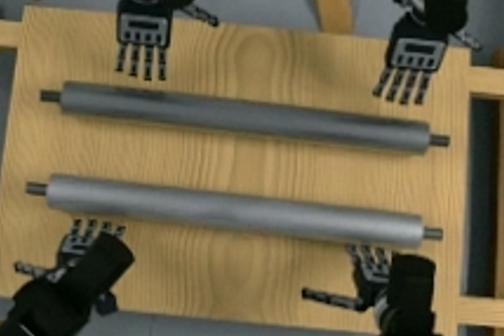

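>>> wait:
  seconds: 3
  cameras: ["cam_high"]

>>> zoom_image:
  camera: "cam_high"
  region: [195, 200, 345, 300]

Scene clock: 974.13 s.
Joint torques (N m): arm1=[2.02 -13.63 11.52 -0.01 0.25 0.17] | arm2=[0.03 -7.71 8.05 0.95 -0.16 0.07] | arm3=[-0.97 -17.26 9.8 1.31 0.37 0.11] | arm4=[-0.56 -23.53 11.26 -0.24 -0.2 0.05] | arm5=[0.09 -21.71 12.85 0.09 0.25 -0.03] | arm6=[-1.2 -13.1 9.4 1.61 -0.43 -0.14] | arm7=[2.84 -13.04 7.95 1.72 0.1 0.18] | arm8=[0.44 -18.61 13.2 -0.23 -0.11 0.05]
Heat: arm1: hottest joint3_rad 65 °C; arm2: hottest joint3_rad 50 °C; arm3: hottest joint3_rad 52 °C; arm4: hottest joint3_rad 60 °C; arm5: hottest joint3_rad 54 °C; arm6: hottest joint3_rad 45 °C; arm7: hottest joint3_rad 52 °C; arm8: hottest joint3_rad 59 °C.
Joint velocities: within noise
arm1.joint_positions: joint1_rad=-0.351 joint2_rad=+1.722 joint3_rad=+1.632 joint4_rad=-1.518 joint5_rad=-0.003 joint6_rad=-0.348 hand_little=+1.000 hand_ring=+1.000 hand_middle=+1.000 hand_index=+1.000 hand_thumb_turn=-1.000 hand_thumb_bend=+1.000 hand_force_limit=+0.600 hand_speed=-0.200
arm1.joint_status: not commanded
arm1.hand_stopped_by: target,target,target,target,target,target
arm1.little_load_n: 0.0
arm1.ring_load_n: 0.0
arm1.middle_load_n: 0.0
arm1.index_load_n: 0.0
arm1.thumb_bend_load_n: 0.0
arm1.thumb_turn_load_n: 0.0
arm1.hand: x=+0.9951 y=+0.2232 z=+0.9440 quat_wxyz=(-0.009, +0.001, -1.000, -0.019) (m; scene frame)
arm1.hand_target: x=+0.9972 y=+0.2107 z=+0.9600 quat_wxyz=(+0.000, +0.000, -1.000, +0.000) (m; scene frame)
arm1.hand_status: not commanded
arm2.joint_positions: joint1_rad=-0.103 joint2_rad=+1.351 joint3_rad=+1.003 joint4_rad=-0.714 joint5_rad=-0.050 joint6_rad=-0.063 hand_little=+1.000 hand_ring=+1.000 hand_middle=+1.000 hand_index=+1.000 hand_thumb_turn=+1.000 hand_thumb_bend=+1.000 hand_force_limit=+0.000 hand_speed=-0.800
arm2.joint_status: not commanded
arm2.hand_stopped_by: target,target,target,target,target,target
arm2.little_load_n: 0.0
arm2.ring_load_n: 0.0
arm2.middle_load_n: 0.0
arm2.index_load_n: 0.0
arm2.thumb_bend_load_n: 0.0
arm2.thumb_turn_load_n: 0.0
arm2.hand: x=+0.3860 y=+0.2149 z=+0.9390 quat_wxyz=(+0.000, +0.005, -0.967, +0.255) (m; scene frame)
arm2.hand_target: x=+0.3820 y=+0.2169 z=+0.9450 quat_wxyz=(+0.000, +0.000, -0.966, +0.259) (m; scene frame)
arm2.hand_status: done (0.008 m and 0.7 deg from the pose sent, 0.024 m and 1.8 deg at the start)
arm3.joint_positions: joint1_rad=+0.616 joint2_rad=+1.610 joint3_rad=+1.545 joint4_rad=-1.103 joint5_rad=+0.304 joint6_rad=+0.597 hand_little=+1.000 hand_ring=+1.000 hand_middle=+1.000 hand_index=+1.000 hand_thumb_turn=+1.000 hand_thumb_bend=+1.000 hand_force_limit=+0.000 hand_speed=-0.800
arm3.joint_status: not commanded
arm3.hand_stopped_by: target,target,target,target,target,target
arm3.little_load_n: 0.0
arm3.ring_load_n: 0.0
arm3.middle_load_n: 0.0
arm3.index_load_n: 0.0
arm3.thumb_bend_load_n: 0.0
arm3.thumb_turn_load_n: 0.0
arm3.hand: x=-0.0307 y=+0.2037 z=+0.9406 quat_wxyz=(+0.010, +0.005, -0.969, +0.245) (m; scene frame)
arm3.hand_target: x=-0.0272 y=+0.2041 z=+0.9519 quat_wxyz=(+0.000, +0.000, -0.966, +0.259) (m; scene frame)
arm3.hand_status: off_target (0.012 m and 2.1 deg from the pose sent, 0.025 m and 2.2 deg at the start)
arm4.joint_positions: joint1_rad=+0.571 joint2_rad=+2.126 joint3_rad=+2.249 joint4_rad=-1.668 joint5_rad=-0.015 joint6_rad=+0.596 hand_little=+1.000 hand_ring=+1.000 hand_middle=+1.000 hand_index=+1.000 hand_thumb_turn=-1.000 hand_thumb_bend=+1.000 hand_force_limit=+0.600 hand_speed=-0.200
arm4.joint_status: not commanded
arm4.hand_stopped_by: target,target,target,target,target,target
arm4.little_load_n: 0.0
arm4.ring_load_n: 0.0
arm4.middle_load_n: 0.0
arm4.index_load_n: 0.0
arm4.thumb_bend_load_n: 0.0
arm4.thumb_turn_load_n: 0.0
arm4.hand: x=-0.7288 y=+0.1586 z=+0.9353 quat_wxyz=(-0.007, +0.000, -1.000, +0.007) (m; scene frame)
arm4.hand_target: x=-0.7279 y=+0.1513 z=+0.9642 quat_wxyz=(-0.024, -0.004, -0.999, +0.029) (m; scene frame)
arm4.hand_status: not commanded
arm5.joint_positions: joint1_rad=-0.767 joint2_rad=+2.082 joint3_rad=+2.231 joint4_rad=-1.701 joint5_rad=+0.014 joint6_rad=-0.724 hand_little=+1.000 hand_ring=+1.000 hand_middle=+1.000 hand_index=+1.000 hand_thumb_turn=-1.000 hand_thumb_bend=+1.000 hand_force_limit=+0.600 hand_speed=-0.200
arm5.joint_status: not commanded
arm5.hand_stopped_by: target,target,target,target,target,target
arm5.little_load_n: 0.0
arm5.ring_load_n: 0.0
arm5.middle_load_n: 0.0
arm5.index_load_n: 0.0
arm5.thumb_bend_load_n: 0.0
arm5.thumb_turn_load_n: 0.0
arm5.hand: x=-0.7369 y=-0.2235 z=+0.9636 quat_wxyz=(-0.007, +1.000, +0.003, +0.006) (m; scene frame)
arm5.hand_target: x=-0.7280 y=-0.2211 z=+0.9843 quat_wxyz=(-0.025, +0.999, +0.001, +0.023) (m; scene frame)
arm5.hand_status: not commanded
arm6.joint_positions: joint1_rad=-0.588 joint2_rad=+1.595 joint3_rad=+1.329 joint4_rad=-0.905 joint5_rad=-0.311 joint6_rad=-0.565 hand_little=+1.000 hand_ring=+1.000 hand_middle=+1.000 hand_index=+1.000 hand_thumb_turn=+1.000 hand_thumb_bend=+1.000 hand_force_limit=+0.000 hand_speed=-0.800
arm6.joint_status: not commanded
arm6.hand_stopped_by: target,target,target,target,target,target
arm6.little_load_n: 0.0
arm6.ring_load_n: 0.0
arm6.middle_load_n: 0.0
arm6.index_load_n: 0.0
arm6.thumb_bend_load_n: 0.0
arm6.thumb_turn_load_n: 0.0
arm6.hand: x=-0.1261 y=-0.2075 z=+0.9307 quat_wxyz=(-0.242, +0.970, -0.005, -0.013) (m; scene frame)
arm6.hand_target: x=-0.1201 y=-0.2072 z=+0.9450 quat_wxyz=(-0.259, +0.966, +0.000, +0.000) (m; scene frame)
arm6.hand_status: off_target (0.016 m and 2.6 deg from the pose sent, 0.026 m and 2.7 deg at the start)
arm7.joint_positions: joint1_rad=+0.115 joint2_rad=+1.322 joint3_rad=+1.130 joint4_rad=-0.858 joint5_rad=+0.051 joint6_rad=+0.087 hand_little=+1.000 hand_ring=+1.000 hand_middle=+1.000 hand_index=+1.000 hand_thumb_turn=+1.000 hand_thumb_bend=+1.000 hand_force_limit=+0.000 hand_speed=-0.800
arm7.joint_status: not commanded
arm7.hand_stopped_by: target,target,target,target,target,target
arm7.little_load_n: 0.0
arm7.ring_load_n: 0.0
arm7.middle_load_n: 0.0
arm7.index_load_n: 0.0
arm7.thumb_bend_load_n: 0.0
arm7.thumb_turn_load_n: 0.0
arm7.hand: x=+0.3003 y=-0.1988 z=+0.9461 quat_wxyz=(-0.251, +0.968, +0.004, +0.002) (m; scene frame)
arm7.hand_target: x=+0.2961 y=-0.2000 z=+0.9500 quat_wxyz=(-0.259, +0.966, +0.000, +0.000) (m; scene frame)
arm7.hand_status: done (0.006 m and 1.1 deg from the pose sent, 0.021 m and 1.3 deg at the start)
arm8.joint_positions: joint1_rad=+0.163 joint2_rad=+1.781 joint3_rad=+1.752 joint4_rad=-1.598 joint5_rad=+0.005 joint6_rad=+0.215 hand_little=+1.000 hand_ring=+1.000 hand_middle=+1.000 hand_index=+1.000 hand_thumb_turn=-1.000 hand_thumb_bend=+1.000 hand_force_limit=+0.600 hand_speed=-0.200
arm8.joint_status: not commanded
arm8.hand_stopped_by: target,target,target,target,target,target
arm8.little_load_n: 0.0
arm8.ring_load_n: 0.0
arm8.middle_load_n: 0.0
arm8.index_load_n: 0.0
arm8.thumb_bend_load_n: 0.0
arm8.thumb_turn_load_n: 0.0
arm8.hand: x=+0.9984 y=-0.1803 z=+0.9407 quat_wxyz=(+0.028, +1.000, -0.001, +0.007) (m; scene frame)
arm8.hand_target: x=+0.9972 y=-0.1711 z=+0.9649 quat_wxyz=(+0.000, +1.000, +0.000, +0.000) (m; scene frame)
arm8.hand_status: not commanded
wait: 3.00 s; at rest from the start
pictures: cam_high

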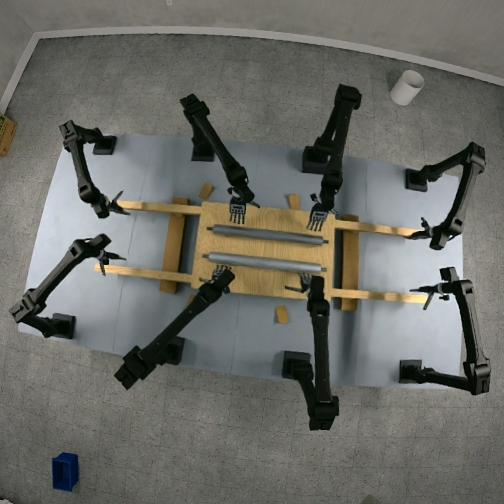

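Scaled by 3.360 from the camera's 504x504 image, which has a finer 720x720 frame.

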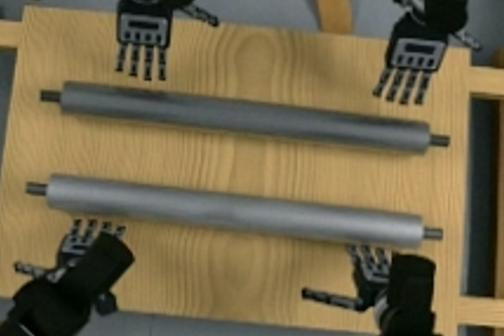

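>>> move:
  arm2: {"target": [0.382, 0.240, 0.945, 0, 0, 0.9659, -0.2588], "speed": 0.1}
  arm3: {"target": [-0.027, 0.228, 0.952, 0, 0, 0.9659, -0.2588], "speed": 0.1}
  arm6: {"target": [-0.120, -0.225, 0.945, -0.2588, 0.9659, 0, 0], "speed": 0.1}
  arm7: {"target": [0.296, -0.218, 0.950, -0.2588, 0.9659, 0, 0], "speed": 0.1}
  cameras: ["cam_high"]

>>> zoom_image:
  camera: "cam_high"
  region: [195, 200, 345, 300]

>>> wait:
  seconds: 2
  cameras: ["cam_high"]

>>> zoom_image:
  camera: "cam_high"
  region: [195, 200, 345, 300]

Scene clock: 990.73 s.
Joint torques (N m): arm1=[1.49 -13.39 11.7 -0.08 0.21 0.17] | arm2=[-0.38 -6.77 8.01 0.91 -0.17 0.02] | arm3=[-0.91 -16.21 9.65 1.24 0.36 0.14] | arm4=[-0.38 -24.12 11.33 -0.24 -0.18 0.05] | arm5=[0.32 -21.71 12.83 0.09 0.25 -0.03] | arm6=[-1.2 -12.45 9.25 1.52 -0.44 -0.15] | arm7=[2.78 -12.22 8.05 1.55 0.12 0.16] | arm8=[0.44 -18.67 13.19 -0.21 -0.11 0.04]
Heat: arm1: hottest joint3_rad 65 °C; arm2: hottest joint3_rad 50 °C; arm3: hottest joint3_rad 51 °C; arm4: hottest joint3_rad 60 °C; arm5: hottest joint3_rad 54 °C; arm6: hottest joint3_rad 45 °C; arm7: hottest joint3_rad 52 °C; arm8: hottest joint3_rad 59 °C.
move: arm2 done; arm3 done; arm6 off_target; arm7 done
Joint velocities: within noise
arm1, arm4, arm5, arm8: as last shown
arm2.joint_positions: joint1_rad=-0.103 joint2_rad=+1.289 joint3_rad=+0.948 joint4_rad=-0.720 joint5_rad=-0.053 joint6_rad=-0.063 hand_little=+1.000 hand_ring=+1.000 hand_middle=+1.000 hand_index=+1.000 hand_thumb_turn=+1.000 hand_thumb_bend=+1.000 hand_force_limit=+0.000 hand_speed=-0.800
arm2.joint_status: not commanded
arm2.hand_stopped_by: target,target,target,target,target,target
arm2.little_load_n: 0.0
arm2.ring_load_n: 0.0
arm2.middle_load_n: 0.0
arm2.index_load_n: 0.0
arm2.thumb_bend_load_n: 0.0
arm2.thumb_turn_load_n: -0.5
arm2.hand: x=+0.3877 y=+0.2373 z=+0.9400 quat_wxyz=(-0.001, +0.005, -0.967, +0.255) (m; scene frame)
arm2.hand_target: x=+0.3821 y=+0.2400 z=+0.9449 quat_wxyz=(+0.000, +0.000, -0.966, +0.259) (m; scene frame)
arm2.hand_status: done (0.008 m and 0.7 deg from the pose sent, 0.026 m and 0.8 deg at the start)
arm3.joint_positions: joint1_rad=+0.648 joint2_rad=+1.561 joint3_rad=+1.492 joint4_rad=-1.101 joint5_rad=+0.317 joint6_rad=+0.626 hand_little=+1.000 hand_ring=+1.000 hand_middle=+1.000 hand_index=+1.000 hand_thumb_turn=+1.000 hand_thumb_bend=+1.000 hand_force_limit=+0.000 hand_speed=-0.800
arm3.joint_status: not commanded
arm3.hand_stopped_by: target,target,target,target,target,target
arm3.little_load_n: 0.0
arm3.ring_load_n: 0.0
arm3.middle_load_n: 0.0
arm3.index_load_n: 0.0
arm3.thumb_bend_load_n: 0.0
arm3.thumb_turn_load_n: -0.5
arm3.hand: x=-0.0294 y=+0.2270 z=+0.9431 quat_wxyz=(+0.009, +0.005, -0.969, +0.248) (m; scene frame)
arm3.hand_target: x=-0.0270 y=+0.2280 z=+0.9522 quat_wxyz=(+0.000, +0.000, -0.966, +0.259) (m; scene frame)
arm3.hand_status: done (0.009 m and 1.7 deg from the pose sent, 0.027 m and 2.1 deg at the start)
arm6.joint_positions: joint1_rad=-0.611 joint2_rad=+1.559 joint3_rad=+1.290 joint4_rad=-0.904 joint5_rad=-0.320 joint6_rad=-0.586 hand_little=+1.000 hand_ring=+1.000 hand_middle=+1.000 hand_index=+1.000 hand_thumb_turn=+1.000 hand_thumb_bend=+1.000 hand_force_limit=+0.000 hand_speed=-0.800
arm6.joint_status: not commanded
arm6.hand_stopped_by: target,target,target,target,target,target
arm6.little_load_n: 0.0
arm6.ring_load_n: 0.0
arm6.middle_load_n: 0.0
arm6.index_load_n: 0.0
arm6.thumb_bend_load_n: 0.0
arm6.thumb_turn_load_n: -0.5
arm6.hand: x=-0.1253 y=-0.2247 z=+0.9320 quat_wxyz=(-0.243, +0.970, -0.005, -0.013) (m; scene frame)
arm6.hand_target: x=-0.1200 y=-0.2251 z=+0.9449 quat_wxyz=(-0.258, +0.966, +0.000, +0.000) (m; scene frame)
arm6.hand_status: off_target (0.014 m and 2.4 deg from the pose sent, 0.024 m and 2.6 deg at the start)
arm7.joint_positions: joint1_rad=+0.120 joint2_rad=+1.274 joint3_rad=+1.087 joint4_rad=-0.858 joint5_rad=+0.053 joint6_rad=+0.092 hand_little=+1.000 hand_ring=+1.000 hand_middle=+1.000 hand_index=+1.000 hand_thumb_turn=+1.000 hand_thumb_bend=+1.000 hand_force_limit=+0.000 hand_speed=-0.800
arm7.joint_status: not commanded
arm7.hand_stopped_by: target,target,target,target,target,target
arm7.little_load_n: 0.0
arm7.ring_load_n: 0.0
arm7.middle_load_n: 0.0
arm7.index_load_n: 0.0
arm7.thumb_bend_load_n: 0.0
arm7.thumb_turn_load_n: 0.0
arm7.hand: x=+0.3000 y=-0.2156 z=+0.9469 quat_wxyz=(-0.254, +0.967, +0.004, +0.002) (m; scene frame)
arm7.hand_target: x=+0.2961 y=-0.2180 z=+0.9499 quat_wxyz=(-0.259, +0.966, +0.000, +0.000) (m; scene frame)
arm7.hand_status: done (0.006 m and 0.8 deg from the pose sent, 0.020 m and 1.1 deg at the start)
pictures: cam_high

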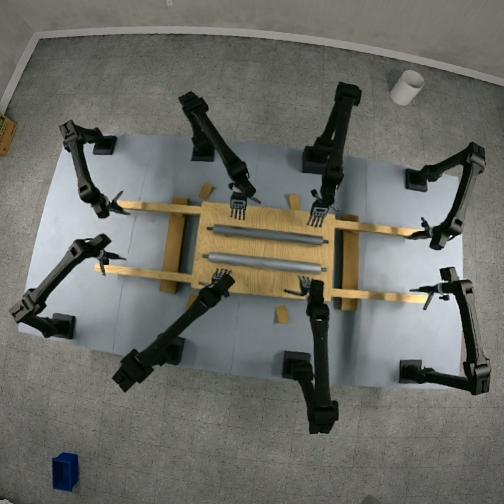

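Scaled by 3.360 from the camera's 504x504 image, which has a finer 720x720 frame.

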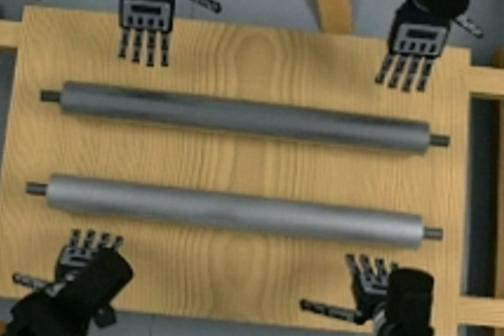

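Scene clock: 992.73 s.
Joint torques (N m): arm1=[0.79 -13.39 11.43 -0.21 0.24 0.15] | arm2=[-0.15 -6.89 8.02 0.92 -0.16 0.02] | arm3=[-0.79 -16.32 9.59 1.21 0.36 0.14] | arm4=[-0.44 -23.65 11.3 -0.31 -0.18 0.03] | arm5=[0.26 -21.77 12.88 0.06 0.25 -0.03] | arm6=[-1.2 -12.57 9.29 1.54 -0.44 -0.14] | arm7=[2.61 -12.28 7.95 1.54 0.11 0.15] | arm8=[0.5 -18.67 13.19 -0.21 -0.11 0.05]
Heat: arm1: hottest joint3_rad 65 °C; arm2: hottest joint3_rad 50 °C; arm3: hottest joint3_rad 52 °C; arm4: hottest joint3_rad 60 °C; arm5: hottest joint3_rad 54 °C; arm6: hottest joint3_rad 45 °C; arm7: hottest joint3_rad 52 °C; arm8: hottest joint3_rad 59 °C.
Joint velocities: within noise
arm1.joint_positions: joint1_rad=-0.351 joint2_rad=+1.722 joint3_rad=+1.632 joint4_rad=-1.518 joint5_rad=-0.003 joint6_rad=-0.348 hand_little=+1.000 hand_ring=+1.000 hand_middle=+1.000 hand_index=+1.000 hand_thumb_turn=-1.000 hand_thumb_bend=+1.000 hand_force_limit=+0.600 hand_speed=-0.200
arm1.joint_status: not commanded
arm1.hand_stopped_by: target,target,target,target,target,target
arm1.little_load_n: 0.0
arm1.ring_load_n: 0.0
arm1.middle_load_n: 0.0
arm1.index_load_n: 0.0
arm1.thumb_bend_load_n: 0.0
arm1.thumb_turn_load_n: 0.0
arm1.hand: x=+0.9951 y=+0.2232 z=+0.9440 quat_wxyz=(-0.009, +0.001, -1.000, -0.019) (m; scene frame)
arm1.hand_target: x=+0.9972 y=+0.2107 z=+0.9600 quat_wxyz=(+0.000, +0.000, -1.000, +0.000) (m; scene frame)
arm1.hand_status: not commanded
arm2.joint_positions: joint1_rad=-0.103 joint2_rad=+1.289 joint3_rad=+0.948 joint4_rad=-0.720 joint5_rad=-0.053 joint6_rad=-0.063 hand_little=+1.000 hand_ring=+1.000 hand_middle=+1.000 hand_index=+1.000 hand_thumb_turn=+1.000 hand_thumb_bend=+1.000 hand_force_limit=+0.000 hand_speed=-0.800
arm2.joint_status: not commanded
arm2.hand_stopped_by: target,target,target,target,target,target
arm2.little_load_n: 0.0
arm2.ring_load_n: 0.0
arm2.middle_load_n: 0.0
arm2.index_load_n: 0.0
arm2.thumb_bend_load_n: 0.0
arm2.thumb_turn_load_n: 0.0
arm2.hand: x=+0.3877 y=+0.2373 z=+0.9400 quat_wxyz=(-0.001, +0.005, -0.967, +0.255) (m; scene frame)
arm2.hand_target: x=+0.3821 y=+0.2400 z=+0.9449 quat_wxyz=(+0.000, +0.000, -0.966, +0.259) (m; scene frame)
arm2.hand_status: done (0.008 m and 0.7 deg from the pose sent, 0.026 m and 0.8 deg at the start)
arm3.joint_positions: joint1_rad=+0.648 joint2_rad=+1.561 joint3_rad=+1.492 joint4_rad=-1.101 joint5_rad=+0.317 joint6_rad=+0.627 hand_little=+1.000 hand_ring=+1.000 hand_middle=+1.000 hand_index=+1.000 hand_thumb_turn=+1.000 hand_thumb_bend=+1.000 hand_force_limit=+0.000 hand_speed=-0.800
arm3.joint_status: not commanded
arm3.hand_stopped_by: target,target,target,target,target,target
arm3.little_load_n: 0.0
arm3.ring_load_n: 0.0
arm3.middle_load_n: 0.0
arm3.index_load_n: 0.0
arm3.thumb_bend_load_n: 0.0
arm3.thumb_turn_load_n: 0.0
arm3.hand: x=-0.0294 y=+0.2269 z=+0.9431 quat_wxyz=(+0.009, +0.005, -0.969, +0.248) (m; scene frame)
arm3.hand_target: x=-0.0270 y=+0.2280 z=+0.9522 quat_wxyz=(+0.000, +0.000, -0.966, +0.259) (m; scene frame)
arm3.hand_status: done (0.009 m and 1.7 deg from the pose sent, 0.027 m and 2.1 deg at the start)
arm4.joint_positions: joint1_rad=+0.571 joint2_rad=+2.126 joint3_rad=+2.249 joint4_rad=-1.668 joint5_rad=-0.015 joint6_rad=+0.596 hand_little=+1.000 hand_ring=+1.000 hand_middle=+1.000 hand_index=+1.000 hand_thumb_turn=-1.000 hand_thumb_bend=+1.000 hand_force_limit=+0.600 hand_speed=-0.200
arm4.joint_status: not commanded
arm4.hand_stopped_by: target,target,target,target,target,target
arm4.little_load_n: -0.5
arm4.ring_load_n: 0.0
arm4.middle_load_n: 0.0
arm4.index_load_n: 0.0
arm4.thumb_bend_load_n: 0.0
arm4.thumb_turn_load_n: 0.0
arm4.hand: x=-0.7288 y=+0.1586 z=+0.9353 quat_wxyz=(-0.007, +0.000, -1.000, +0.007) (m; scene frame)
arm4.hand_target: x=-0.7279 y=+0.1513 z=+0.9642 quat_wxyz=(-0.024, -0.004, -0.999, +0.029) (m; scene frame)
arm4.hand_status: not commanded
arm5.joint_positions: joint1_rad=-0.767 joint2_rad=+2.082 joint3_rad=+2.231 joint4_rad=-1.701 joint5_rad=+0.014 joint6_rad=-0.724 hand_little=+1.000 hand_ring=+1.000 hand_middle=+1.000 hand_index=+1.000 hand_thumb_turn=-1.000 hand_thumb_bend=+1.000 hand_force_limit=+0.600 hand_speed=-0.200
arm5.joint_status: not commanded
arm5.hand_stopped_by: target,target,target,target,target,target
arm5.little_load_n: 0.0
arm5.ring_load_n: 0.0
arm5.middle_load_n: 0.0
arm5.index_load_n: 0.0
arm5.thumb_bend_load_n: 0.0
arm5.thumb_turn_load_n: 0.0
arm5.hand: x=-0.7369 y=-0.2235 z=+0.9636 quat_wxyz=(-0.007, +1.000, +0.003, +0.006) (m; scene frame)
arm5.hand_target: x=-0.7280 y=-0.2211 z=+0.9843 quat_wxyz=(-0.025, +0.999, +0.001, +0.023) (m; scene frame)
arm5.hand_status: not commanded
arm6.joint_positions: joint1_rad=-0.611 joint2_rad=+1.559 joint3_rad=+1.290 joint4_rad=-0.904 joint5_rad=-0.320 joint6_rad=-0.586 hand_little=+1.000 hand_ring=+1.000 hand_middle=+1.000 hand_index=+1.000 hand_thumb_turn=+1.000 hand_thumb_bend=+1.000 hand_force_limit=+0.000 hand_speed=-0.800
arm6.joint_status: not commanded
arm6.hand_stopped_by: target,target,target,target,target,target
arm6.little_load_n: 0.0
arm6.ring_load_n: 0.0
arm6.middle_load_n: 0.0
arm6.index_load_n: 0.0
arm6.thumb_bend_load_n: 0.0
arm6.thumb_turn_load_n: 0.0
arm6.hand: x=-0.1253 y=-0.2247 z=+0.9320 quat_wxyz=(-0.243, +0.970, -0.005, -0.013) (m; scene frame)
arm6.hand_target: x=-0.1200 y=-0.2251 z=+0.9449 quat_wxyz=(-0.258, +0.966, +0.000, +0.000) (m; scene frame)
arm6.hand_status: off_target (0.014 m and 2.4 deg from the pose sent, 0.024 m and 2.6 deg at the start)
arm7.joint_positions: joint1_rad=+0.120 joint2_rad=+1.274 joint3_rad=+1.087 joint4_rad=-0.858 joint5_rad=+0.053 joint6_rad=+0.092 hand_little=+1.000 hand_ring=+1.000 hand_middle=+1.000 hand_index=+1.000 hand_thumb_turn=+1.000 hand_thumb_bend=+1.000 hand_force_limit=+0.000 hand_speed=-0.800
arm7.joint_status: not commanded
arm7.hand_stopped_by: target,target,target,target,target,target
arm7.little_load_n: 0.0
arm7.ring_load_n: 0.0
arm7.middle_load_n: 0.0
arm7.index_load_n: 0.0
arm7.thumb_bend_load_n: 0.0
arm7.thumb_turn_load_n: 0.0
arm7.hand: x=+0.3000 y=-0.2156 z=+0.9469 quat_wxyz=(-0.254, +0.967, +0.004, +0.002) (m; scene frame)
arm7.hand_target: x=+0.2961 y=-0.2180 z=+0.9499 quat_wxyz=(-0.259, +0.966, +0.000, +0.000) (m; scene frame)
arm7.hand_status: done (0.006 m and 0.8 deg from the pose sent, 0.020 m and 1.1 deg at the start)
arm8.joint_positions: joint1_rad=+0.163 joint2_rad=+1.781 joint3_rad=+1.752 joint4_rad=-1.598 joint5_rad=+0.005 joint6_rad=+0.215 hand_little=+1.000 hand_ring=+1.000 hand_middle=+1.000 hand_index=+1.000 hand_thumb_turn=-1.000 hand_thumb_bend=+1.000 hand_force_limit=+0.600 hand_speed=-0.200
arm8.joint_status: not commanded
arm8.hand_stopped_by: target,target,target,target,target,target
arm8.little_load_n: 0.0
arm8.ring_load_n: 0.0
arm8.middle_load_n: 0.0
arm8.index_load_n: 0.0
arm8.thumb_bend_load_n: 0.0
arm8.thumb_turn_load_n: 0.0
arm8.hand: x=+0.9984 y=-0.1803 z=+0.9407 quat_wxyz=(+0.028, +1.000, -0.001, +0.007) (m; scene frame)
arm8.hand_target: x=+0.9972 y=-0.1711 z=+0.9649 quat_wxyz=(+0.000, +1.000, +0.000, +0.000) (m; scene frame)
arm8.hand_status: not commanded
wait: 2.00 s; at rest by 0.27 s
pictures: cam_high

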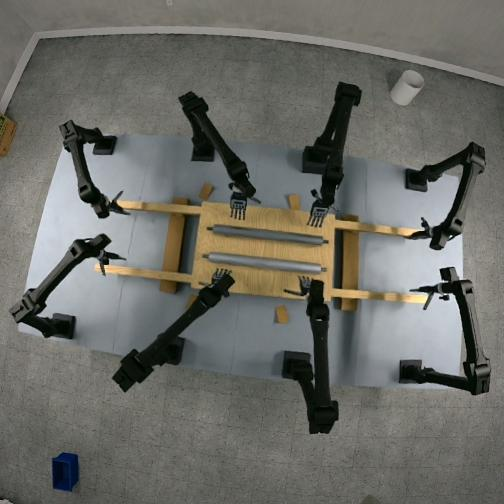

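Scaled by 3.360 from the camera's 504x504 image, which has a finer 720x720 frame.

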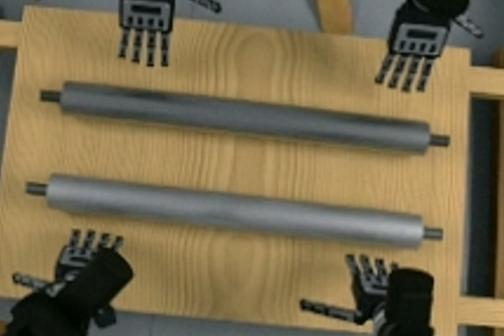

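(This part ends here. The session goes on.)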